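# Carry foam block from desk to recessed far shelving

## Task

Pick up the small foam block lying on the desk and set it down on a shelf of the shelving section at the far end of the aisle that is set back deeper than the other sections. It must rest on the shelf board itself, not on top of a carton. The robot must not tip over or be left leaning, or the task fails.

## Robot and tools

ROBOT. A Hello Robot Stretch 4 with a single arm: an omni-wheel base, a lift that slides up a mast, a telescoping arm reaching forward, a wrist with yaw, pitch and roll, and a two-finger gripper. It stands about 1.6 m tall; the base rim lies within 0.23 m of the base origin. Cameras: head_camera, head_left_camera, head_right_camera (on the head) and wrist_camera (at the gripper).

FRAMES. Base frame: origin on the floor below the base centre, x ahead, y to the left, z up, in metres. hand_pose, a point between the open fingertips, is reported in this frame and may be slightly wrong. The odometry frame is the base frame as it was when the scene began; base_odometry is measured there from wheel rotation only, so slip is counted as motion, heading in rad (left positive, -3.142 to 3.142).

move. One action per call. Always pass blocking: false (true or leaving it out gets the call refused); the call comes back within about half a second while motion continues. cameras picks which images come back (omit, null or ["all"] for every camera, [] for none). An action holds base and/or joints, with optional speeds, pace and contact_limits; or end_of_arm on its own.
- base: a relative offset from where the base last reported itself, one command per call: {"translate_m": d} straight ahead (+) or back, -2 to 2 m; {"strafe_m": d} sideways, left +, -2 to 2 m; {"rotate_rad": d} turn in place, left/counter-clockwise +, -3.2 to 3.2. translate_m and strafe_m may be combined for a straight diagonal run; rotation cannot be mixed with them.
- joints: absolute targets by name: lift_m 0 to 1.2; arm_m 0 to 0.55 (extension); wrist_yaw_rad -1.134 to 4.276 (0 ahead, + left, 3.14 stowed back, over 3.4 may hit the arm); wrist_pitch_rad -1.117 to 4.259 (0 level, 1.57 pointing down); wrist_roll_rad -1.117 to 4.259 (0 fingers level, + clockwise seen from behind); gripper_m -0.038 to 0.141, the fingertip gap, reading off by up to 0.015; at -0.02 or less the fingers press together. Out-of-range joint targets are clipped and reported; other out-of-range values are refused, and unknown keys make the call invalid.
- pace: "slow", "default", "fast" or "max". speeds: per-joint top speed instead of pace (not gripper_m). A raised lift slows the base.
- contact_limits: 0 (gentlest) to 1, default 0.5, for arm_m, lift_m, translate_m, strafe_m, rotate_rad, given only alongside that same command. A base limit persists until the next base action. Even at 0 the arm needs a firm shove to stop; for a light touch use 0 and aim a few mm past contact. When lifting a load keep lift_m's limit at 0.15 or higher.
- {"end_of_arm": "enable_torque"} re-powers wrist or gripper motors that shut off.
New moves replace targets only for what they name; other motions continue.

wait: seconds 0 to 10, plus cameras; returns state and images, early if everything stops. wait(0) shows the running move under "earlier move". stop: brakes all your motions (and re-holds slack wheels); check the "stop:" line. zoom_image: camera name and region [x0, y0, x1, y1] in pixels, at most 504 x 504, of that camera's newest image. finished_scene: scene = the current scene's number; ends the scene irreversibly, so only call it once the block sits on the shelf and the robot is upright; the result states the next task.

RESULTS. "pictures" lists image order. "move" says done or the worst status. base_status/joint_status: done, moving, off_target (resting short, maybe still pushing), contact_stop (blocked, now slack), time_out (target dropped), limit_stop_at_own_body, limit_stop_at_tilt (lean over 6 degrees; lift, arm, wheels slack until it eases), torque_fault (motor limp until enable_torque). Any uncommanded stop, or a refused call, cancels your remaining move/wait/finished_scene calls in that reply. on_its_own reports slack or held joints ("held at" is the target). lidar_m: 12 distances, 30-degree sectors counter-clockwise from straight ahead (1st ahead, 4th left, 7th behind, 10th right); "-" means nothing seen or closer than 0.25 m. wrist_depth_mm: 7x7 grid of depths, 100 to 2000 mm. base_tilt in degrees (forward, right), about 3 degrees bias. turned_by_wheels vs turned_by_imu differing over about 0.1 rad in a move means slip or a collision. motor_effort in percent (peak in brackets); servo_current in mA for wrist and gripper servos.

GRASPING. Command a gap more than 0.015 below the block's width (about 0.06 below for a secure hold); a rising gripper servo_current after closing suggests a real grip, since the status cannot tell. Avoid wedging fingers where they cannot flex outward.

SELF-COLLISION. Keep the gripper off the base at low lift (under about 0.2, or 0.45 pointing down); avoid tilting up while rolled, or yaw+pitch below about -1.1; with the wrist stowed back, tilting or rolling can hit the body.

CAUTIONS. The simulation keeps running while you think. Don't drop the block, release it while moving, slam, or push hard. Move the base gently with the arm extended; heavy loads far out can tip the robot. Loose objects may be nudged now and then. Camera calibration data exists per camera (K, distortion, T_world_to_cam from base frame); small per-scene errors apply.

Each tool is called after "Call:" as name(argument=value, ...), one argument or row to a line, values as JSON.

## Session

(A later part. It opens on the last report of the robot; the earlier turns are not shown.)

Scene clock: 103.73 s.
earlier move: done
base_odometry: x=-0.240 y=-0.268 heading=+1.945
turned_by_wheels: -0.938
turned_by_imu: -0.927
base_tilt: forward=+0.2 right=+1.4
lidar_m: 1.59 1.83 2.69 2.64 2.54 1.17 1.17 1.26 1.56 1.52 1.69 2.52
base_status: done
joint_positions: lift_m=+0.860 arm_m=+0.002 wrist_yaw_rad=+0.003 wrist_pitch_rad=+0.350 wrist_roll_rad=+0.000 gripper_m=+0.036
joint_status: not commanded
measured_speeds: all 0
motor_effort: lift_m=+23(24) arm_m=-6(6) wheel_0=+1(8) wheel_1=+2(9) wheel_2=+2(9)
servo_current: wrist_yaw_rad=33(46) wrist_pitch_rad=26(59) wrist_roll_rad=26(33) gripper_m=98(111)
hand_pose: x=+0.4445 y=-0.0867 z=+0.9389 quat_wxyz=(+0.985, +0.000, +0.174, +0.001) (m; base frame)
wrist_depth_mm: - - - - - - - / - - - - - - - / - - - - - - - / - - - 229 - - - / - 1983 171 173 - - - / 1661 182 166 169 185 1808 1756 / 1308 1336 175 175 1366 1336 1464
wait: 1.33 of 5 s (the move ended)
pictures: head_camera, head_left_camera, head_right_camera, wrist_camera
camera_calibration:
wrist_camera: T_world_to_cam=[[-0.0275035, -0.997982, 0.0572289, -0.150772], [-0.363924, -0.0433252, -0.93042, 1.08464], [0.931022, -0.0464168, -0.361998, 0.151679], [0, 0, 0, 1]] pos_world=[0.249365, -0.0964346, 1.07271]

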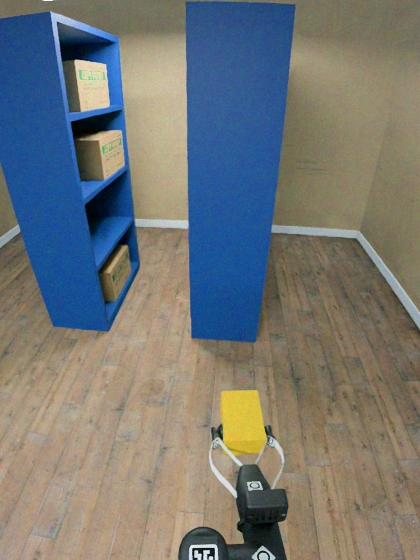

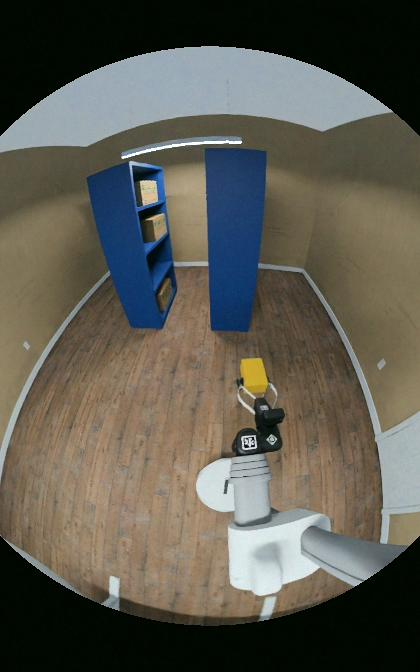

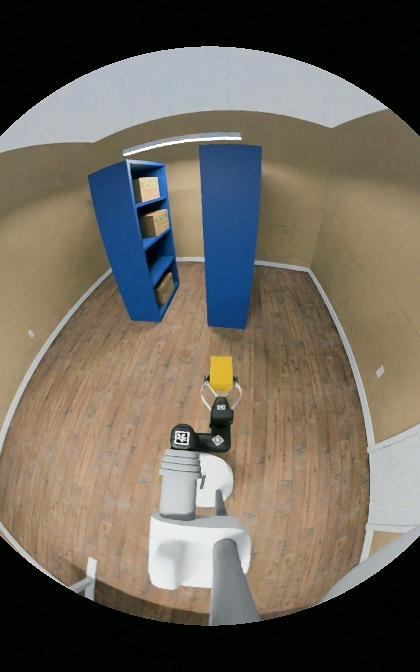

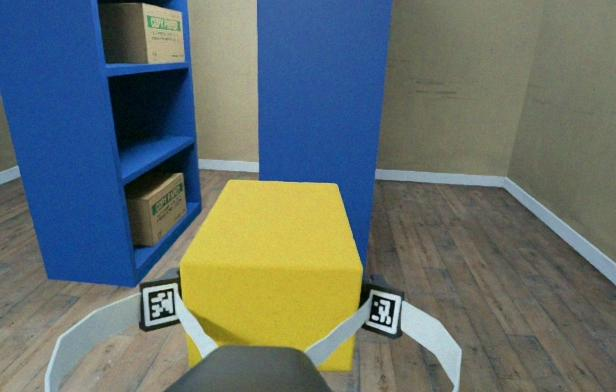

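Call:
move(
  base={"translate_m": 0.95, "strafe_m": 0.44},
  joints={"lift_m": 0.7, "wrist_yaw_rad": 1.57},
  blocking=false,
  cameras=[],
)

Call:
wait(
  seconds=6,
)

Scene clock: 126.03 s.
move: moving
base_odometry: x=-0.266 y=-0.243 heading=+1.945
turned_by_wheels: +0.000
turned_by_imu: -0.001
base_tilt: forward=+0.3 right=+1.4
lidar_m: 1.57 1.78 2.68 2.65 2.60 1.20 1.19 1.31 1.58 1.55 1.70 2.56
base_status: translate_m moving; strafe_m moving
joint_positions: lift_m=+0.821 arm_m=+0.002 wrist_yaw_rad=+0.599 wrist_pitch_rad=+0.350 wrist_roll_rad=+0.000 gripper_m=+0.036
joint_status: lift_m moving; wrist_yaw_rad moving
measured_speeds: translate_m=+0.124 strafe_m=+0.059 rotate_rad=-0.001 lift_m=-0.149 arm_m=+0.000 wrist_yaw_rad=+1.810 wrist_pitch_rad=+0.000 wrist_roll_rad=+0.000
motor_effort: lift_m=+12(22) arm_m=-6(6) wheel_0=+2(3) wheel_1=+7(10) wheel_2=-8(8)
servo_current: wrist_yaw_rad=85(130) wrist_pitch_rad=46(52) wrist_roll_rad=33(33) gripper_m=111(111)
hand_pose: x=+0.4463 y=+0.0807 z=+0.9005 quat_wxyz=(+0.941, -0.051, +0.166, +0.291) (m; base frame)
wrist_depth_mm: - - - - - - - / - - - - - - - / - - - - - - - / - - - 243 - - - / 1983 - 171 173 - - - / 1576 186 166 169 184 - - / 1255 1281 175 175 1336 1308 1366
pictures: none
No camera images: "cameras" was empty.

Scene clock: 130.40 s.
earlier move: done
base_odometry: x=-0.996 y=+0.456 heading=+1.945
turned_by_wheels: +0.000
turned_by_imu: +0.000
base_tilt: forward=+0.4 right=+1.5
lidar_m: 0.88 0.76 0.38 2.10 2.29 2.09 2.09 2.24 2.13 2.09 0.95 0.76
base_status: done
joint_positions: lift_m=+0.700 arm_m=+0.002 wrist_yaw_rad=+1.567 wrist_pitch_rad=+0.350 wrist_roll_rad=+0.000 gripper_m=+0.036
joint_status: all done
measured_speeds: all 0
motor_effort: lift_m=+14(22) arm_m=-6(6) wheel_0=+2(5) wheel_1=+1(10) wheel_2=-1(10)
servo_current: wrist_yaw_rad=39(130) wrist_pitch_rad=39(59) wrist_roll_rad=33(33) gripper_m=111(111)
hand_pose: x=+0.2619 y=+0.2705 z=+0.7797 quat_wxyz=(+0.698, -0.123, +0.123, +0.695) (m; base frame)
wrist_depth_mm: - - - - - - - / - - - - - - - / - - - - - - - / - - - 245 - - - / 1756 1863 171 173 1863 1921 1921 / 1397 186 166 168 185 1499 1537 / 1118 1138 174 175 1182 1138 -
wait: 4.37 of 6 s (the move ended)
pictures: head_camera, head_left_camera, head_right_camera, wrist_camera
camera_calibration:
wrist_camera: T_world_to_cam=[[0.997761, -0.0345471, 0.0572678, -0.319432], [0.040792, -0.364214, -0.930421, 0.866338], [0.0530011, 0.930674, -0.361989, 0.246302], [0, 0, 0, 1]] pos_world=[0.270322, 0.07527, 0.913511]

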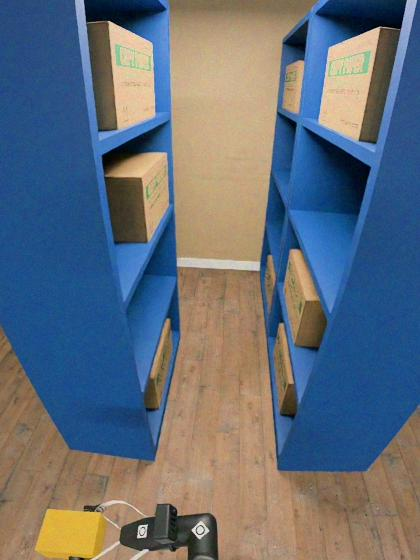

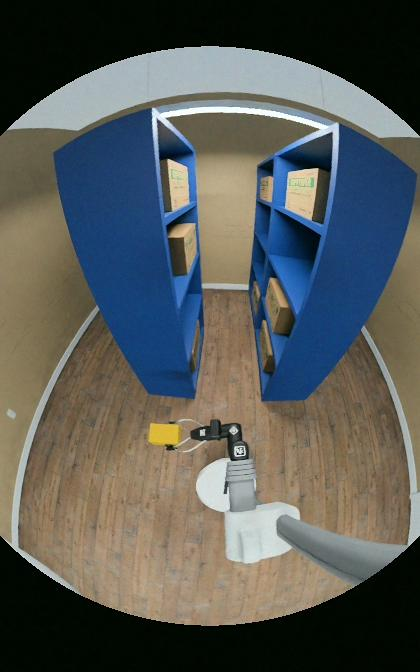

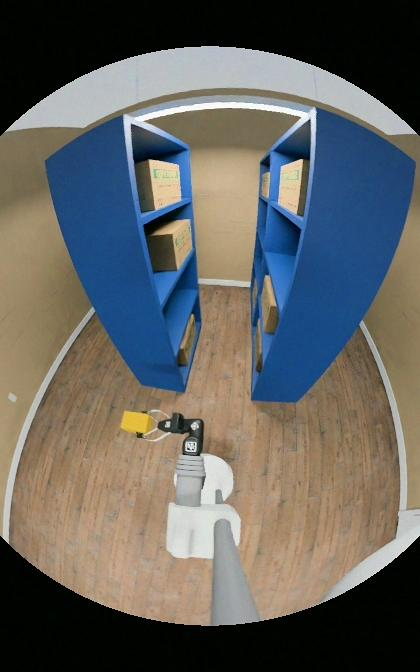

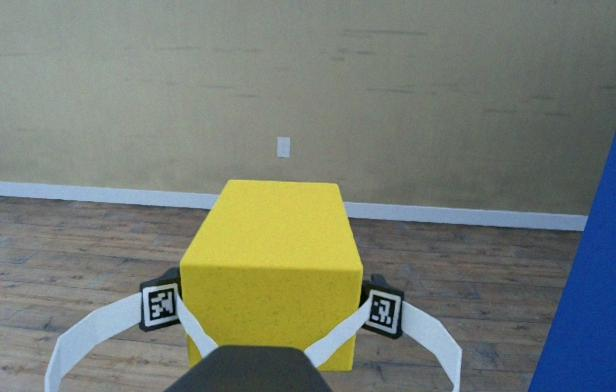

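Call:
move(
  base={"translate_m": 0.4, "strafe_m": -0.06},
  joints={"wrist_yaw_rad": 2.6},
  blocking=false,
  cameras=[],
)

Call:
wait(
  seconds=5,
)

Scene clock: 181.50 s.
move: moving
base_odometry: x=-1.004 y=+0.488 heading=+1.945
turned_by_wheels: +0.000
turned_by_imu: +0.000
base_tilt: forward=+0.3 right=+1.4
lidar_m: 0.84 0.75 2.15 2.11 2.29 2.16 2.12 2.27 2.12 2.08 0.91 0.74
base_status: translate_m moving; strafe_m moving
joint_positions: lift_m=+0.700 arm_m=+0.002 wrist_yaw_rad=+2.170 wrist_pitch_rad=+0.350 wrist_roll_rad=+0.000 gripper_m=+0.036
joint_status: wrist_yaw_rad moving
measured_speeds: translate_m=+0.122 strafe_m=-0.019 rotate_rad=+0.004 lift_m=+0.000 arm_m=+0.000 wrist_yaw_rad=+1.815 wrist_pitch_rad=+0.000 wrist_roll_rad=+0.000
motor_effort: lift_m=+14(14) arm_m=-6(6) wheel_0=+8(8) wheel_1=+3(5) wheel_2=-8(10)
servo_current: wrist_yaw_rad=65(117) wrist_pitch_rad=39(65) wrist_roll_rad=20(33) gripper_m=98(111)
hand_pose: x=+0.0926 y=+0.2730 z=+0.7797 quat_wxyz=(+0.460, -0.154, +0.081, +0.871) (m; base frame)
wrist_depth_mm: - - - - - - - / - - - - - - - / - - - - - - - / - - - 245 - - - / 1756 1808 171 173 1921 1921 1708 / 1366 186 166 169 185 1537 1464 / 1118 1138 175 174 1182 1138 1229
pictures: none
No camera images: "cameras" was empty.

Scene clock: 183.83 s.
earlier move: done
base_odometry: x=-1.087 y=+0.850 heading=+1.945
turned_by_wheels: +0.000
turned_by_imu: -0.001
base_tilt: forward=+0.2 right=+1.3
lidar_m: 0.90 0.46 0.53 2.12 2.31 3.32 3.28 2.69 2.10 2.08 0.44 0.43
base_status: done
joint_positions: lift_m=+0.700 arm_m=+0.002 wrist_yaw_rad=+2.597 wrist_pitch_rad=+0.350 wrist_roll_rad=+0.000 gripper_m=+0.036
joint_status: all done
measured_speeds: all 0
motor_effort: lift_m=+14(14) arm_m=-6(6) wheel_0=+2(9) wheel_1=+0(6) wheel_2=+1(11)
servo_current: wrist_yaw_rad=39(117) wrist_pitch_rad=39(65) wrist_roll_rad=26(33) gripper_m=104(111)
hand_pose: x=-0.0130 y=+0.2152 z=+0.7797 quat_wxyz=(+0.265, -0.168, +0.047, +0.948) (m; base frame)
wrist_depth_mm: - - - - - - - / - - - - - - - / - - - - - - - / - - - 245 - - - / 1756 1808 171 173 1863 1921 1808 / 1397 185 166 168 185 1537 1464 / 1118 1138 174 174 1182 1138 1229
wait: 2.33 of 5 s (the move ended)
pictures: head_camera, head_left_camera, head_right_camera, wrist_camera
camera_calibration:
wrist_camera: T_world_to_cam=[[0.543133, 0.837693, 0.0572467, -0.24051], [0.333275, -0.152501, -0.930415, 0.815654], [-0.770672, 0.524417, -0.36201, 0.389066], [0, 0, 0, 1]] pos_world=[0.158635, 0.121829, 0.913511]

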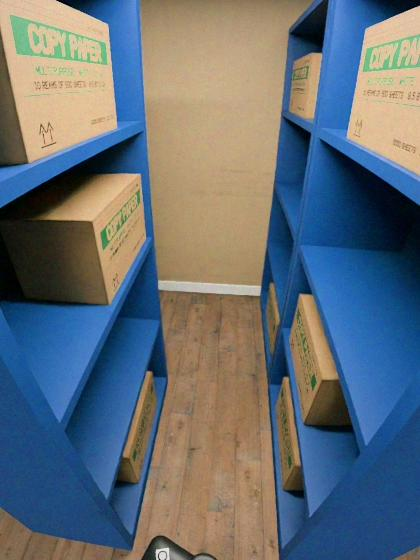

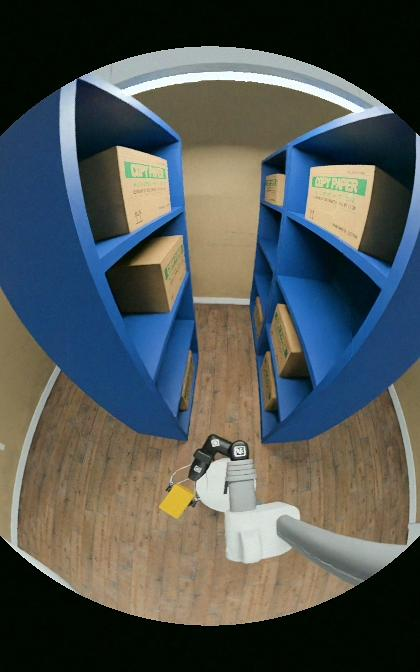

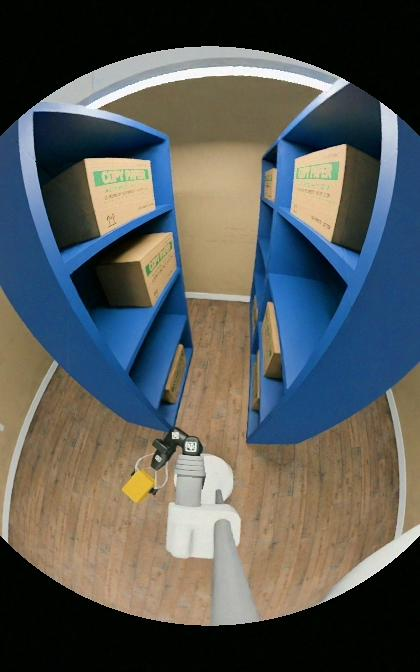

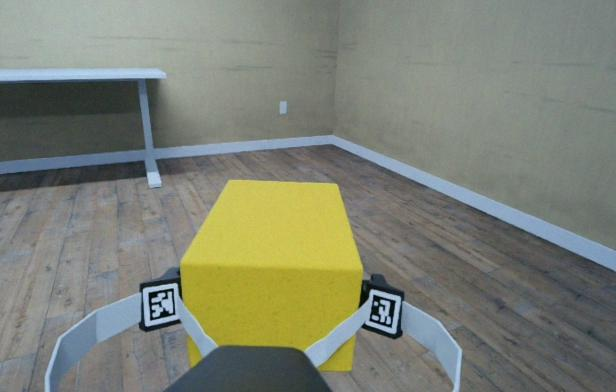

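Call:
move(
  base={"rotate_rad": 1.49},
  blocking=false,
  cameras=[],
)

Call:
wait(
  seconds=4,
)

Scene clock: 197.07 s.
move: moving
base_odometry: x=-1.087 y=+0.850 heading=+2.206
turned_by_wheels: +0.261
turned_by_imu: +0.256
base_tilt: forward=+0.4 right=+1.4
lidar_m: 0.53 0.45 0.86 2.13 2.68 2.44 3.28 2.31 2.07 0.56 0.42 0.68
base_status: rotate_rad moving
joint_positions: lift_m=+0.700 arm_m=+0.002 wrist_yaw_rad=+2.597 wrist_pitch_rad=+0.350 wrist_roll_rad=+0.000 gripper_m=+0.036
joint_status: not commanded
measured_speeds: translate_m=-0.001 strafe_m=-0.003 rotate_rad=+0.988 lift_m=+0.000 arm_m=+0.000 wrist_yaw_rad=+0.000 wrist_pitch_rad=+0.000 wrist_roll_rad=+0.000
motor_effort: lift_m=+14(14) arm_m=-6(6) wheel_0=-7(7) wheel_1=-8(8) wheel_2=-8(8)
servo_current: wrist_yaw_rad=26(46) wrist_pitch_rad=46(59) wrist_roll_rad=26(33) gripper_m=104(104)
hand_pose: x=-0.0130 y=+0.2152 z=+0.7797 quat_wxyz=(+0.265, -0.168, +0.047, +0.948) (m; base frame)
wrist_depth_mm: - - - - - - - / - - - - - - - / - - - - - - - / - - - 245 - - - / 1756 1863 171 173 1921 1921 1921 / 1397 185 166 169 185 1537 1499 / 1118 1138 174 175 1182 1138 1255
pictures: none
No camera images: "cameras" was empty.

Scene clock: 198.57 s.
earlier move: done
base_odometry: x=-1.087 y=+0.850 heading=-2.848
turned_by_wheels: +1.229
turned_by_imu: +1.213
base_tilt: forward=+0.4 right=+1.3
lidar_m: 2.12 2.24 3.09 2.45 2.57 2.19 2.08 0.45 0.42 1.11 0.44 0.48
base_status: done
joint_positions: lift_m=+0.700 arm_m=+0.002 wrist_yaw_rad=+2.597 wrist_pitch_rad=+0.350 wrist_roll_rad=+0.000 gripper_m=+0.036
joint_status: not commanded
measured_speeds: all 0
motor_effort: lift_m=+14(15) arm_m=-6(6) wheel_0=-2(8) wheel_1=-1(8) wheel_2=+1(9)
servo_current: wrist_yaw_rad=26(46) wrist_pitch_rad=46(59) wrist_roll_rad=26(33) gripper_m=98(111)
hand_pose: x=-0.0130 y=+0.2152 z=+0.7797 quat_wxyz=(+0.265, -0.168, +0.047, +0.948) (m; base frame)
wrist_depth_mm: - - - - - - - / - - - - - - - / - - - - - - - / - - - 245 - - - / 1808 1808 171 173 1863 1921 1921 / 1366 186 166 169 185 1537 1537 / 1118 1138 174 175 1182 1138 1255
wait: 1.50 of 4 s (the move ended)
pictures: head_camera, head_left_camera, head_right_camera, wrist_camera
camera_calibration:
wrist_camera: T_world_to_cam=[[0.543074, 0.837729, 0.0572767, -0.240527], [0.333277, -0.152439, -0.930424, 0.815562], [-0.770712, 0.524379, -0.361982, 0.389015], [0, 0, 0, 1]] pos_world=[0.158635, 0.121829, 0.913411]

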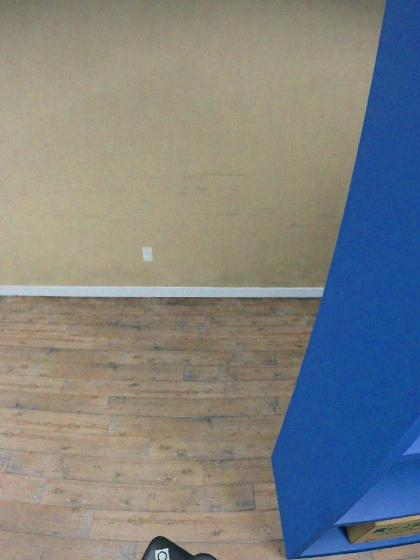

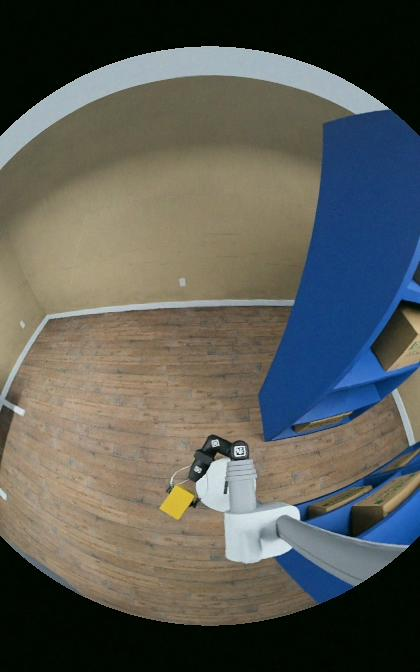

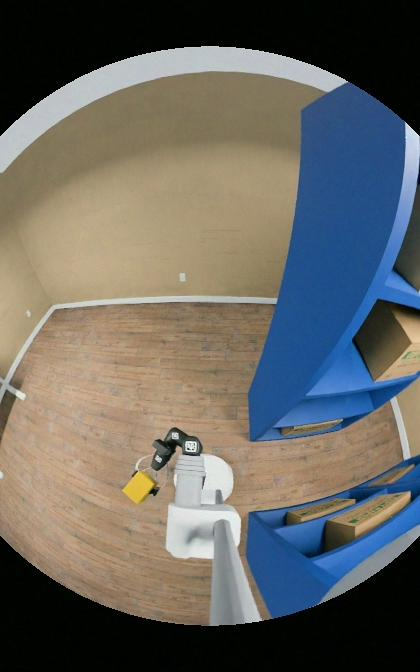

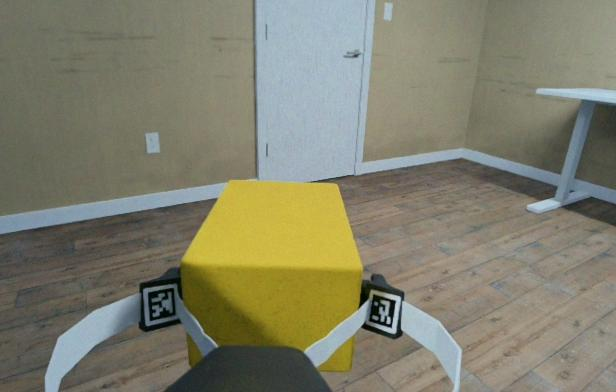

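Call:
move(
  base={"strafe_m": -0.75, "translate_m": -0.018},
  contact_limits={"strafe_m": 0.3},
  blocking=false,
  cameras=[],
)

Call:
wait(
  seconds=5,
  cameras=["head_camera","head_left_camera","head_right_camera"],
)

Scene clock: 208.50 s.
move: moving
base_odometry: x=-1.097 y=+0.886 heading=-2.848
turned_by_wheels: +0.000
turned_by_imu: -0.001
base_tilt: forward=+0.4 right=+1.5
lidar_m: 2.11 2.21 3.08 2.51 2.65 2.15 2.08 0.42 0.41 1.11 0.44 0.44
base_status: translate_m moving; strafe_m moving
joint_positions: lift_m=+0.700 arm_m=+0.002 wrist_yaw_rad=+2.597 wrist_pitch_rad=+0.350 wrist_roll_rad=+0.000 gripper_m=+0.036
joint_status: not commanded
measured_speeds: translate_m=-0.003 strafe_m=-0.140 rotate_rad=-0.004 lift_m=+0.000 arm_m=+0.000 wrist_yaw_rad=+0.000 wrist_pitch_rad=+0.000 wrist_roll_rad=+0.000
motor_effort: lift_m=+14(15) arm_m=-6(6) wheel_0=+9(10) wheel_1=-9(10) wheel_2=+4(4)
servo_current: wrist_yaw_rad=39(46) wrist_pitch_rad=52(52) wrist_roll_rad=26(33) gripper_m=98(111)
contact_limits: strafe_m 0.3
hand_pose: x=-0.0130 y=+0.2152 z=+0.7797 quat_wxyz=(+0.265, -0.168, +0.047, +0.948) (m; base frame)
wrist_depth_mm: - - - - - - - / - - - - - - - / - - - - - - - / - - - 246 - - - / 1756 1808 171 173 1921 1921 1921 / 1397 186 166 169 185 1499 1464 / 1118 1138 175 175 1182 1160 1255
pictures: none
No camera images: "cameras" was empty.

Scene clock: 211.83 s.
earlier move: done
base_odometry: x=-1.287 y=+1.573 heading=-2.848
turned_by_wheels: +0.000
turned_by_imu: -0.003
base_tilt: forward=+0.4 right=+1.4
lidar_m: 0.30 0.33 0.48 3.19 0.35 0.27 0.26 0.27 0.36 1.05 0.45 0.33
base_status: done
joint_positions: lift_m=+0.700 arm_m=+0.002 wrist_yaw_rad=+2.597 wrist_pitch_rad=+0.350 wrist_roll_rad=+0.000 gripper_m=+0.036
joint_status: not commanded
measured_speeds: all 0
motor_effort: lift_m=+15(15) arm_m=-6(6) wheel_0=+2(11) wheel_1=-1(11) wheel_2=+2(5)
servo_current: wrist_yaw_rad=33(52) wrist_pitch_rad=46(59) wrist_roll_rad=33(33) gripper_m=98(111)
contact_limits: strafe_m 0.3
hand_pose: x=-0.0130 y=+0.2152 z=+0.7797 quat_wxyz=(+0.265, -0.168, +0.047, +0.948) (m; base frame)
wrist_depth_mm: - - - - - - - / - - - - - - - / - - - - - - - / 455 - 262 243 - - - / 442 - 170 173 1863 1983 1921 / 418 171 166 169 185 1537 1499 / 424 - 151 175 1205 1138 1255
wait: 3.33 of 5 s (the move ended)
pictures: head_camera, head_left_camera, head_right_camera

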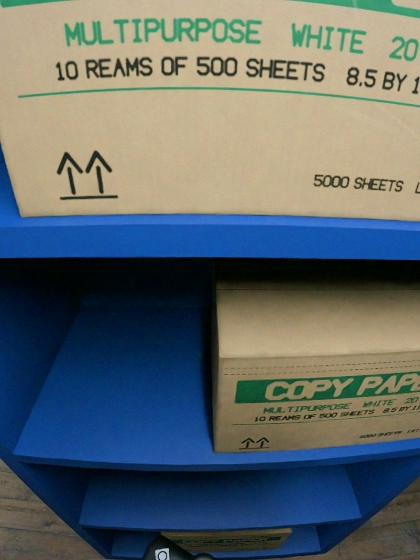

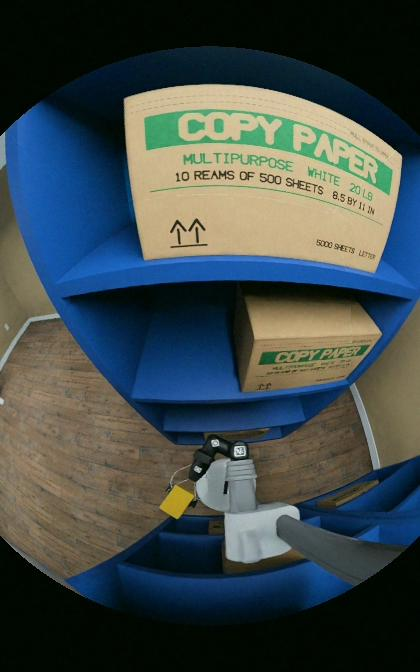

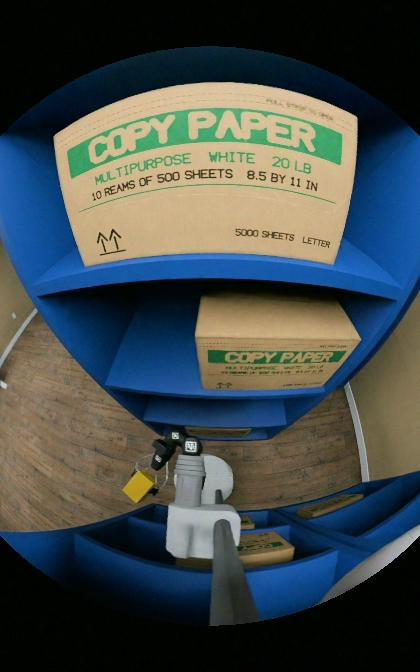

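Call:
move(
  base={"strafe_m": -0.5},
  contact_limits={"strafe_m": 0.3},
  blocking=false,
  cameras=[],
)

Call:
wait(
  seconds=5,
  cameras=["head_camera","head_left_camera","head_right_camera"],
)

Scene clock: 217.70 s.
move: moving
base_odometry: x=-1.297 y=+1.609 heading=-2.848
turned_by_wheels: +0.000
turned_by_imu: -0.001
base_tilt: forward=+0.4 right=+1.4
lidar_m: 0.28 0.33 0.47 3.23 0.37 0.26 0.25 0.27 0.35 1.07 0.45 0.29
base_status: strafe_m moving
joint_positions: lift_m=+0.700 arm_m=+0.002 wrist_yaw_rad=+2.597 wrist_pitch_rad=+0.350 wrist_roll_rad=+0.000 gripper_m=+0.036
joint_status: not commanded
measured_speeds: translate_m=-0.001 strafe_m=-0.142 rotate_rad=+0.004 lift_m=+0.000 arm_m=+0.000 wrist_yaw_rad=+0.000 wrist_pitch_rad=+0.000 wrist_roll_rad=+0.000
motor_effort: lift_m=+15(15) arm_m=-6(6) wheel_0=+8(9) wheel_1=-8(9) wheel_2=+1(2)
servo_current: wrist_yaw_rad=39(46) wrist_pitch_rad=46(52) wrist_roll_rad=33(33) gripper_m=111(111)
contact_limits: strafe_m 0.3
hand_pose: x=-0.0130 y=+0.2152 z=+0.7797 quat_wxyz=(+0.265, -0.168, +0.047, +0.948) (m; base frame)
wrist_depth_mm: - - - - - - - / - - - - - - - / 449 - - - - - - / 384 - 240 229 - - - / 399 - 170 173 1921 1921 1921 / 418 171 166 168 185 1537 1499 / 424 - 151 175 1182 1160 1229
pictures: none
No camera images: "cameras" was empty.

Scene clock: 220.20 s.
earlier move: done
base_odometry: x=-1.431 y=+2.052 heading=-2.848
turned_by_wheels: +0.000
turned_by_imu: -0.002
base_tilt: forward=+0.2 right=+1.5
lidar_m: 0.28 0.32 0.47 3.69 0.38 0.27 0.25 0.27 0.35 0.93 0.99 0.79
base_status: done
joint_positions: lift_m=+0.700 arm_m=+0.002 wrist_yaw_rad=+2.597 wrist_pitch_rad=+0.350 wrist_roll_rad=+0.000 gripper_m=+0.036
joint_status: not commanded
measured_speeds: all 0
motor_effort: lift_m=+15(15) arm_m=-6(6) wheel_0=+1(10) wheel_1=+0(10) wheel_2=-1(3)
servo_current: wrist_yaw_rad=39(46) wrist_pitch_rad=39(59) wrist_roll_rad=26(39) gripper_m=104(111)
contact_limits: strafe_m 0.3
hand_pose: x=-0.0130 y=+0.2152 z=+0.7797 quat_wxyz=(+0.265, -0.168, +0.047, +0.948) (m; base frame)
wrist_depth_mm: - - - - - - - / - - - - 1098 - - / 455 462 500 569 603 - - / - 436 466 246 - - - / - 455 171 173 - 1921 1983 / - 182 166 169 183 1430 1464 / - - 174 175 1078 1160 1255
wait: 2.50 of 5 s (the move ended)
pictures: head_camera, head_left_camera, head_right_camera

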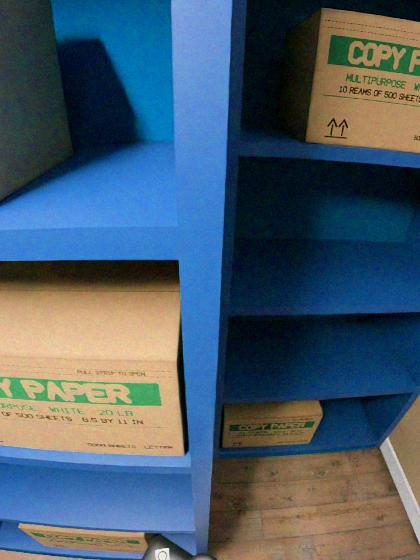

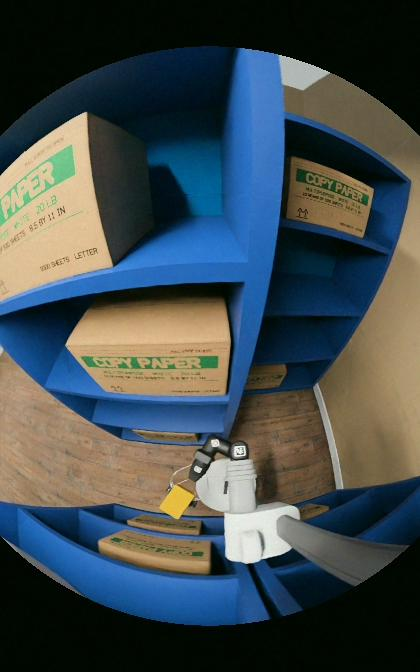

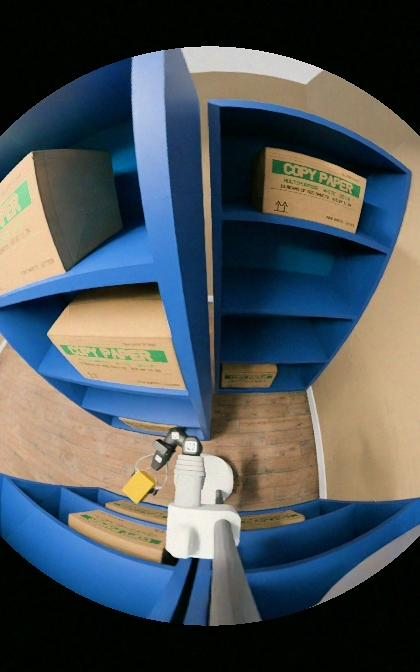

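Call:
move(
  base={"strafe_m": -0.57},
  contact_limits={"strafe_m": 0.3},
  blocking=false,
  cameras=[],
)

Call:
wait(
  seconds=5,
  cameras=["head_camera","head_left_camera","head_right_camera"],
)

Scene clock: 232.53 s.
move: moving
base_odometry: x=-1.442 y=+2.088 heading=-2.848
turned_by_wheels: +0.000
turned_by_imu: -0.001
base_tilt: forward=+0.5 right=+1.4
lidar_m: 0.29 0.29 0.45 3.73 0.39 0.26 0.25 0.25 0.34 0.88 0.95 0.78
base_status: strafe_m moving
joint_positions: lift_m=+0.700 arm_m=+0.002 wrist_yaw_rad=+2.597 wrist_pitch_rad=+0.350 wrist_roll_rad=+0.000 gripper_m=+0.036
joint_status: not commanded
measured_speeds: translate_m=-0.001 strafe_m=-0.143 rotate_rad=+0.004 lift_m=+0.000 arm_m=+0.000 wrist_yaw_rad=+0.000 wrist_pitch_rad=+0.000 wrist_roll_rad=+0.000
motor_effort: lift_m=+15(15) arm_m=-6(6) wheel_0=+9(10) wheel_1=-8(10) wheel_2=+0(1)
servo_current: wrist_yaw_rad=39(46) wrist_pitch_rad=39(52) wrist_roll_rad=33(33) gripper_m=104(117)
contact_limits: strafe_m 0.3
hand_pose: x=-0.0130 y=+0.2152 z=+0.7797 quat_wxyz=(+0.265, -0.168, +0.047, +0.948) (m; base frame)
wrist_depth_mm: - - - - - - - / - - - - 1138 - - / - 469 500 559 615 - - / - 442 466 246 661 - - / - 466 171 173 - 1921 1921 / - 176 166 169 184 1499 1464 / 399 - 175 175 - 1138 1229
pictures: none
No camera images: "cameras" was empty.

Scene clock: 235.27 s.
earlier move: done
base_odometry: x=-1.596 y=+2.597 heading=-2.848
turned_by_wheels: +0.000
turned_by_imu: -0.003
base_tilt: forward=+0.3 right=+1.4
lidar_m: 0.74 0.74 0.63 1.04 0.40 0.27 0.26 0.29 0.38 0.36 0.38 0.55
base_status: done
joint_positions: lift_m=+0.700 arm_m=+0.002 wrist_yaw_rad=+2.597 wrist_pitch_rad=+0.350 wrist_roll_rad=+0.000 gripper_m=+0.036
joint_status: not commanded
measured_speeds: all 0
motor_effort: lift_m=+15(15) arm_m=-6(6) wheel_0=+1(10) wheel_1=-1(10) wheel_2=-1(2)
servo_current: wrist_yaw_rad=33(46) wrist_pitch_rad=52(65) wrist_roll_rad=26(39) gripper_m=98(117)
contact_limits: strafe_m 0.3
hand_pose: x=-0.0130 y=+0.2152 z=+0.7797 quat_wxyz=(+0.265, -0.168, +0.047, +0.948) (m; base frame)
wrist_depth_mm: 661 559 535 492 544 - - / - - - - 559 1366 - / - - - - 699 778 - / - - 224 229 732 842 - / - - 170 173 788 1078 1983 / - 171 166 168 185 1060 1397 / 459 508 174 175 976 1118 1229
wait: 2.73 of 5 s (the move ended)
pictures: head_camera, head_left_camera, head_right_camera

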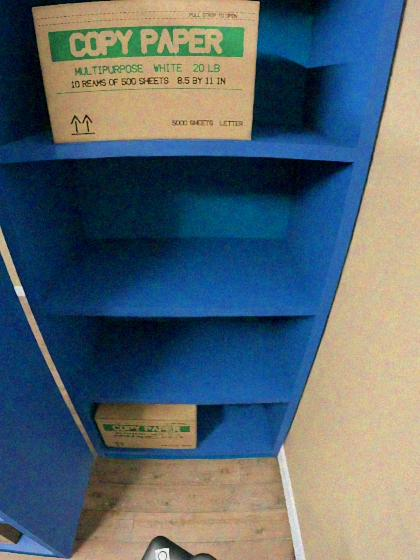

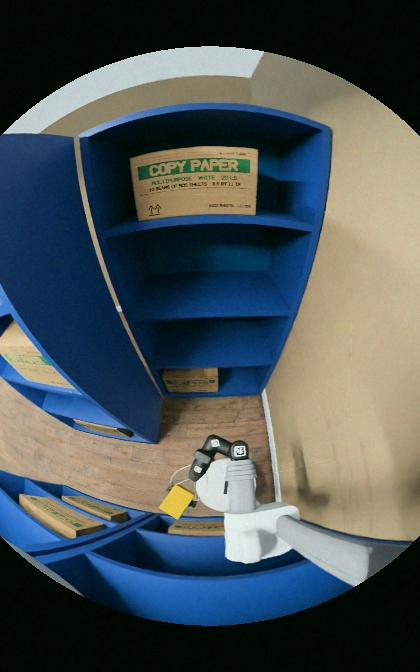

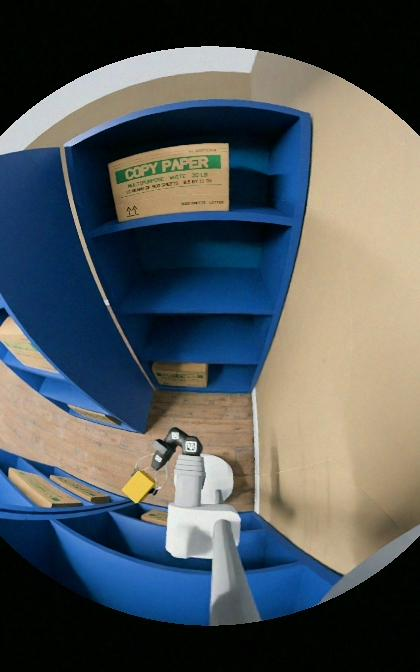

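Call:
move(
  joints={"lift_m": 1.05, "wrist_yaw_rad": 0},
  speeds={"wrist_yaw_rad": 1.0},
  blocking=false,
  cameras=[],
)

Call:
wait(
  seconds=5,
)

Scene clock: 246.83 s.
move: moving
base_odometry: x=-1.596 y=+2.597 heading=-2.848
turned_by_wheels: +0.000
turned_by_imu: -0.001
base_tilt: forward=+0.2 right=+1.4
lidar_m: 0.74 0.76 0.62 1.06 0.39 0.27 0.26 0.28 0.38 0.37 0.37 0.54
base_status: not commanded
joint_positions: lift_m=+0.739 arm_m=+0.002 wrist_yaw_rad=+2.213 wrist_pitch_rad=+0.350 wrist_roll_rad=+0.000 gripper_m=+0.036
joint_status: lift_m moving; wrist_yaw_rad moving
measured_speeds: translate_m=+0.000 strafe_m=+0.000 rotate_rad=+0.000 lift_m=+0.149 arm_m=+0.000 wrist_yaw_rad=-1.002 wrist_pitch_rad=+0.000 wrist_roll_rad=+0.000
motor_effort: lift_m=+25(27) arm_m=-6(6) wheel_0=+1(1) wheel_1=-1(1) wheel_2=-1(1)
servo_current: wrist_yaw_rad=46(91) wrist_pitch_rad=39(52) wrist_roll_rad=20(33) gripper_m=98(104)
contact_limits: strafe_m 0.3
hand_pose: x=+0.0812 y=+0.2693 z=+0.8181 quat_wxyz=(+0.441, -0.156, +0.078, +0.880) (m; base frame)
wrist_depth_mm: 397 473 549 - - - - / - - - 1499 - - - / - - - 866 1060 - - / - - 224 245 - - - / - - 170 173 - 1983 1983 / - 171 166 168 185 1618 1537 / 484 691 150 175 1229 1182 1229
pictures: none
No camera images: "cameras" was empty.

Scene clock: 249.47 s.
earlier move: done
base_odometry: x=-1.596 y=+2.597 heading=-2.848
turned_by_wheels: +0.000
turned_by_imu: -0.001
base_tilt: forward=+0.3 right=+1.3
lidar_m: 0.75 0.77 0.63 1.06 0.36 0.25 0.26 0.30 0.37 0.36 0.40 0.56
base_status: not commanded
joint_positions: lift_m=+1.050 arm_m=+0.002 wrist_yaw_rad=+0.003 wrist_pitch_rad=+0.350 wrist_roll_rad=+0.000 gripper_m=+0.036
joint_status: all done
measured_speeds: all 0
motor_effort: lift_m=+24(28) arm_m=-6(6) wheel_0=+1(1) wheel_1=+0(1) wheel_2=-1(1)
servo_current: wrist_yaw_rad=39(98) wrist_pitch_rad=52(59) wrist_roll_rad=20(39) gripper_m=98(111)
contact_limits: strafe_m 0.3
hand_pose: x=+0.4445 y=-0.0865 z=+1.1289 quat_wxyz=(+0.985, +0.000, +0.174, +0.002) (m; base frame)
wrist_depth_mm: - - - - - 496 445 / - - - - - 521 445 / - - - - - 554 418 / - - 224 229 - 591 439 / - - 170 173 - 621 433 / - 171 166 168 183 - 430 / - - 151 175 - - 424
wait: 2.63 of 5 s (the move ended)
pictures: head_camera, head_left_camera, head_right_camera, wrist_camera
camera_calibration:
wrist_camera: T_world_to_cam=[[-0.026744, -0.998001, 0.0572578, -0.161769], [-0.363899, -0.0436286, -0.930416, 1.26129], [0.931054, -0.045719, -0.362005, 0.220495], [0, 0, 0, 1]] pos_world=[0.249365, -0.0963359, 1.26261]

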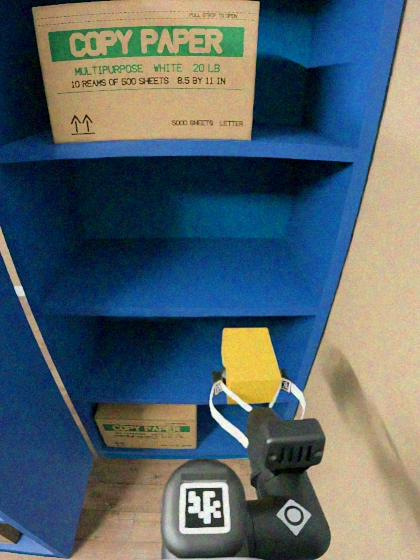

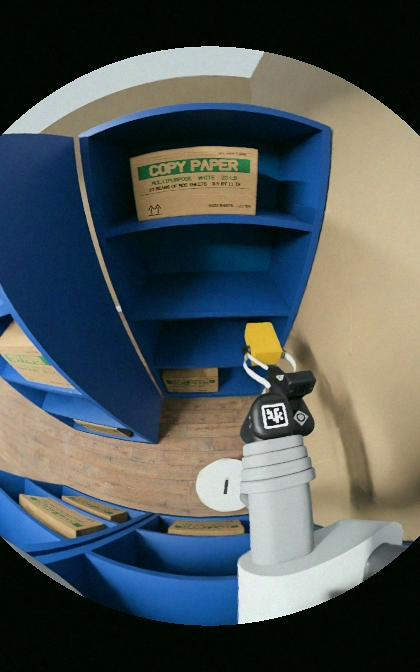

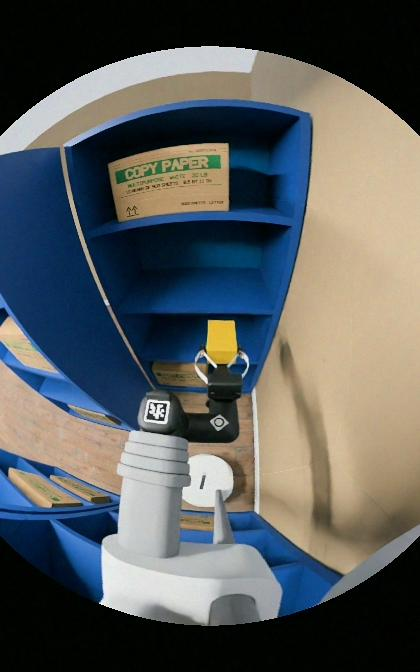

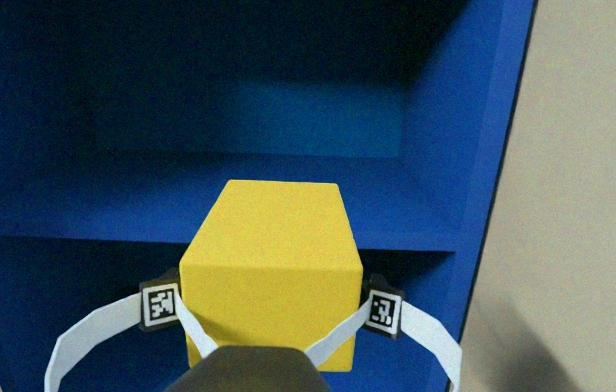

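Call:
move(
  joints={"arm_m": 0.48},
  base={"strafe_m": 0.04},
  contact_limits={"arm_m": 0.1},
  blocking=false,
  cameras=[],
)

Call:
wait(
  seconds=4,
)

Call:
zoom_image(
  camera="head_camera",
  region=[100, 180, 340, 400],
)

Scene clock: 257.93 s.
move: moving
base_odometry: x=-1.587 y=+2.566 heading=-2.848
turned_by_wheels: +0.000
turned_by_imu: -0.001
base_tilt: forward=+0.4 right=+1.5
lidar_m: 0.74 0.71 0.58 1.05 0.38 0.26 0.25 0.29 0.37 0.38 0.43 0.61
base_status: strafe_m moving
joint_positions: lift_m=+1.050 arm_m=+0.054 wrist_yaw_rad=+0.003 wrist_pitch_rad=+0.350 wrist_roll_rad=+0.000 gripper_m=+0.036
joint_status: arm_m moving
measured_speeds: translate_m=+0.001 strafe_m=+0.072 rotate_rad=-0.005 lift_m=+0.000 arm_m=+0.199 wrist_yaw_rad=+0.000 wrist_pitch_rad=+0.000 wrist_roll_rad=+0.000
motor_effort: lift_m=+24(24) arm_m=+7(7) wheel_0=-1(9) wheel_1=+0(9) wheel_2=-1(1)
servo_current: wrist_yaw_rad=26(39) wrist_pitch_rad=39(52) wrist_roll_rad=26(33) gripper_m=104(111)
contact_limits: arm_m 0.1
hand_pose: x=+0.4965 y=-0.0866 z=+1.1289 quat_wxyz=(+0.985, +0.000, +0.174, +0.001) (m; base frame)
wrist_depth_mm: - - - - - - 449 / - - - - 891 508 473 / - - - - - 504 473 / - - 224 230 - 554 473 / - - 170 173 - 574 445 / - 171 166 169 183 615 445 / - - 151 175 931 - 439
pictures: none
No camera images: "cameras" was empty.

Scene clock: 259.90 s.
earlier move: done
base_odometry: x=-1.584 y=+2.559 heading=-2.848
turned_by_wheels: +0.000
turned_by_imu: +0.000
base_tilt: forward=+0.5 right=+1.4
lidar_m: 0.76 0.69 0.58 1.09 0.38 0.29 0.26 0.27 0.37 0.40 0.43 0.61
base_status: done
joint_positions: lift_m=+1.050 arm_m=+0.480 wrist_yaw_rad=+0.003 wrist_pitch_rad=+0.350 wrist_roll_rad=+0.000 gripper_m=+0.036
joint_status: all done
measured_speeds: all 0
motor_effort: lift_m=+24(24) arm_m=+6(10) wheel_0=+0(9) wheel_1=+0(9) wheel_2=+0(1)
servo_current: wrist_yaw_rad=46(46) wrist_pitch_rad=46(52) wrist_roll_rad=26(39) gripper_m=98(111)
contact_limits: arm_m 0.1
hand_pose: x=+0.9218 y=-0.0866 z=+1.1289 quat_wxyz=(+0.985, +0.000, +0.174, +0.001) (m; base frame)
wrist_depth_mm: 477 473 473 469 469 469 433 / 500 500 496 500 496 492 433 / 525 525 525 525 525 521 430 / 559 554 539 245 554 549 430 / - - 170 173 - 569 424 / 399 183 166 169 186 424 399 / 322 329 175 175 340 330 355
wait: 1.97 of 4 s (the move ended)
pictures: head_camera, head_left_camera, head_right_camera, wrist_camera
camera_calibration:
wrist_camera: T_world_to_cam=[[-0.0271883, -0.997992, 0.0572147, -0.148725], [-0.363913, -0.0434268, -0.93042, 1.43501], [0.931036, -0.0461177, -0.362001, -0.223932], [0, 0, 0, 1]] pos_world=[0.726665, -0.0964351, 1.26261]

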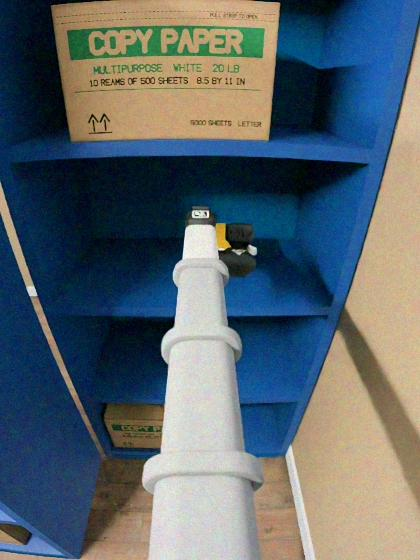

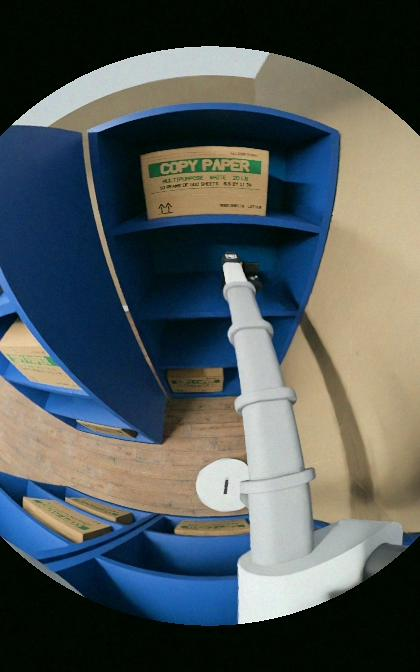

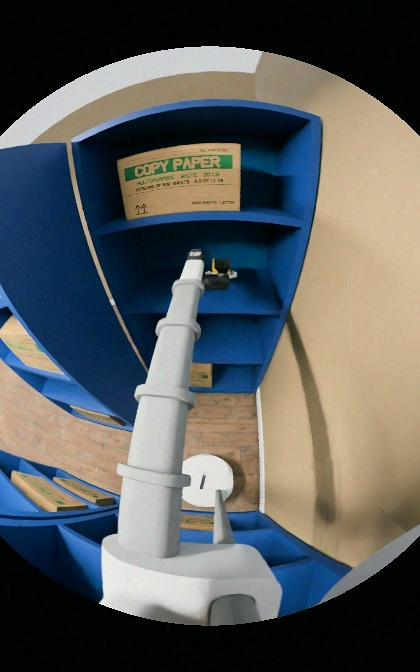

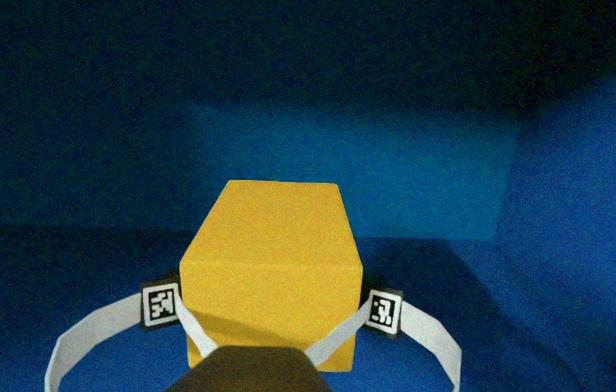

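Scaled by 2.100 from the camera's 420x560 image, which has a finer 1200x1600 frame.

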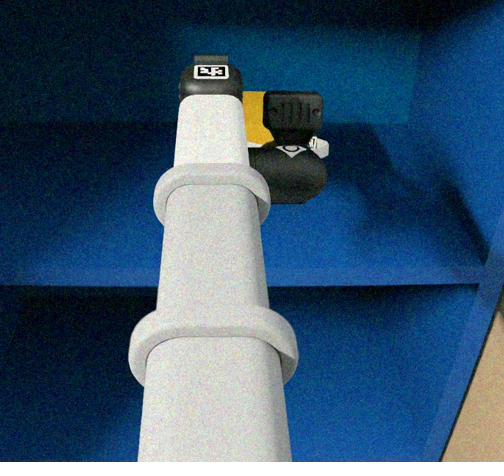

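Call:
move(
  joints={"lift_m": 0.955},
  contact_limits={"lift_m": 0.05},
  pace="slow",
  blocking=false,
  cameras=[],
)

Call:
wait(
  seconds=2,
  cameras=["wrist_camera","head_left_camera","head_right_camera","head_camera"],
)

Call:
zoom_image(
  camera="head_right_camera",
  region=[160, 220, 280, 320],
)

Scene clock: 268.57 s.
move: moving
base_odometry: x=-1.584 y=+2.559 heading=-2.848
turned_by_wheels: +0.000
turned_by_imu: -0.001
base_tilt: forward=+0.4 right=+1.3
lidar_m: 0.75 0.68 0.58 1.04 0.40 0.29 0.26 0.27 0.37 0.39 0.42 0.61
base_status: not commanded
joint_positions: lift_m=+1.024 arm_m=+0.480 wrist_yaw_rad=+0.003 wrist_pitch_rad=+0.350 wrist_roll_rad=+0.000 gripper_m=+0.036
joint_status: lift_m moving
measured_speeds: translate_m=+0.000 strafe_m=+0.000 rotate_rad=+0.000 lift_m=-0.099 arm_m=+0.000 wrist_yaw_rad=+0.000 wrist_pitch_rad=+0.000 wrist_roll_rad=+0.000
motor_effort: lift_m=+13(21) arm_m=+6(6) wheel_0=+0(0) wheel_1=+0(0) wheel_2=+0(0)
servo_current: wrist_yaw_rad=39(39) wrist_pitch_rad=52(52) wrist_roll_rad=26(33) gripper_m=111(111)
contact_limits: arm_m 0.1; lift_m 0.05
hand_pose: x=+0.9218 y=-0.0866 z=+1.1036 quat_wxyz=(+0.985, +0.000, +0.174, +0.001) (m; base frame)
wrist_depth_mm: 477 469 469 469 469 469 430 / 500 500 496 496 496 492 430 / 525 521 525 525 521 521 430 / 554 549 544 245 559 549 424 / 436 442 170 173 - 445 421 / 364 185 166 169 186 389 382 / 297 301 174 175 314 303 327
pictures: none
No camera images: "cameras" was empty.

Scene clock: 269.73 s.
earlier move: done
base_odometry: x=-1.584 y=+2.559 heading=-2.848
turned_by_wheels: +0.000
turned_by_imu: +0.000
base_tilt: forward=+0.3 right=+1.4
lidar_m: 0.74 0.72 0.56 1.08 0.37 0.28 0.25 0.30 0.37 0.40 0.43 0.61
base_status: not commanded
joint_positions: lift_m=+0.955 arm_m=+0.480 wrist_yaw_rad=+0.003 wrist_pitch_rad=+0.350 wrist_roll_rad=+0.000 gripper_m=+0.036
joint_status: all done
measured_speeds: all 0
motor_effort: lift_m=+14(21) arm_m=+6(6) wheel_0=+0(0) wheel_1=+0(0) wheel_2=+0(0)
servo_current: wrist_yaw_rad=33(46) wrist_pitch_rad=39(52) wrist_roll_rad=26(33) gripper_m=104(111)
contact_limits: arm_m 0.1; lift_m 0.05
hand_pose: x=+0.9218 y=-0.0866 z=+1.0348 quat_wxyz=(+0.985, +0.000, +0.174, +0.001) (m; base frame)
wrist_depth_mm: 473 469 469 477 469 466 433 / 496 496 496 496 496 496 430 / 525 530 525 525 525 521 427 / 415 424 399 245 452 459 427 / 324 330 170 173 347 351 357 / 256 182 166 168 187 272 273 / 209 213 174 175 220 213 231
wait: 1.17 of 2 s (the move ended)
pictures: head_camera, head_left_camera, head_right_camera, wrist_camera
camera_calibration:
wrist_camera: T_world_to_cam=[[-0.0271883, -0.997992, 0.0572147, -0.143341], [-0.363913, -0.0434268, -0.93042, 1.34746], [0.931036, -0.0461177, -0.362001, -0.257996], [0, 0, 0, 1]] pos_world=[0.726665, -0.0964351, 1.16851]

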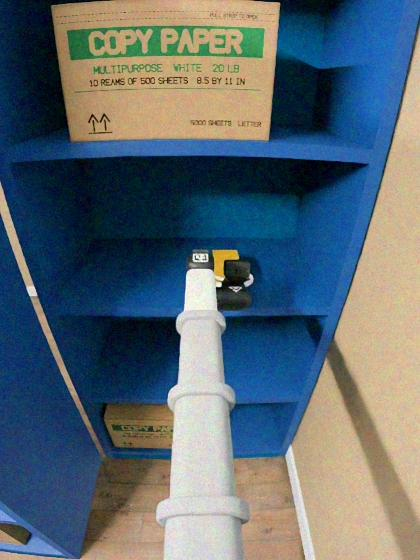

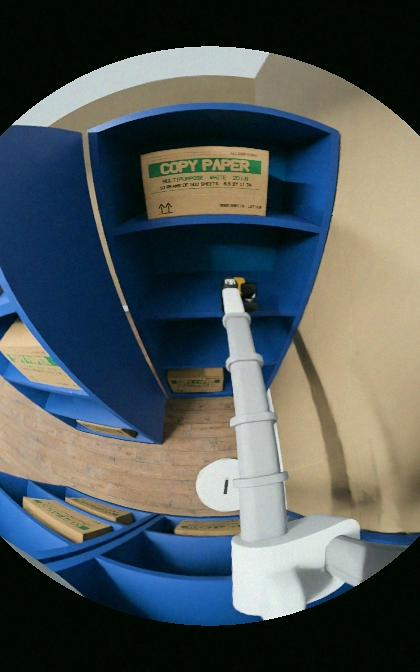

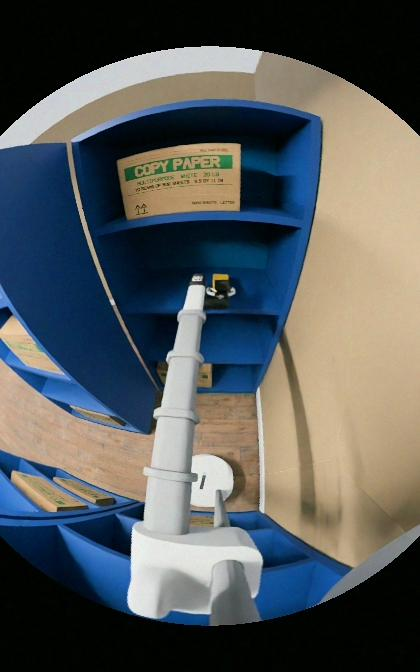

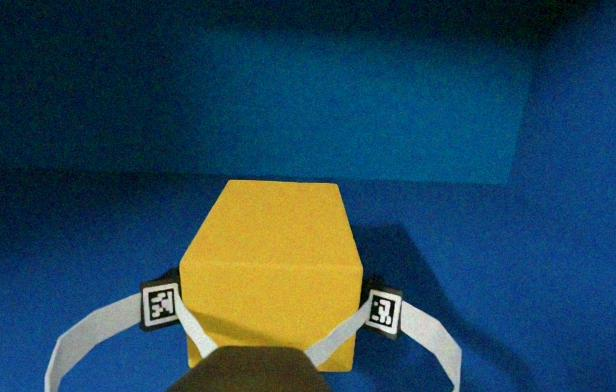

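Scaled by 4.200 from the camera's 420x672 image, which has a finer 600x960 frame.

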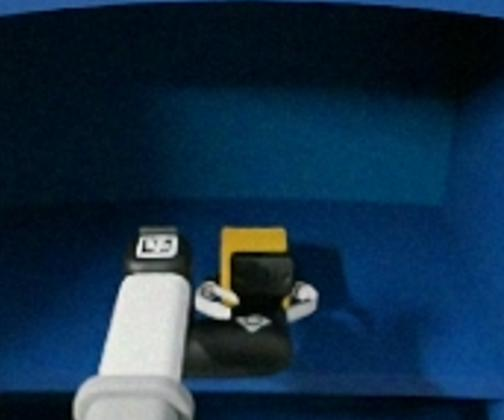

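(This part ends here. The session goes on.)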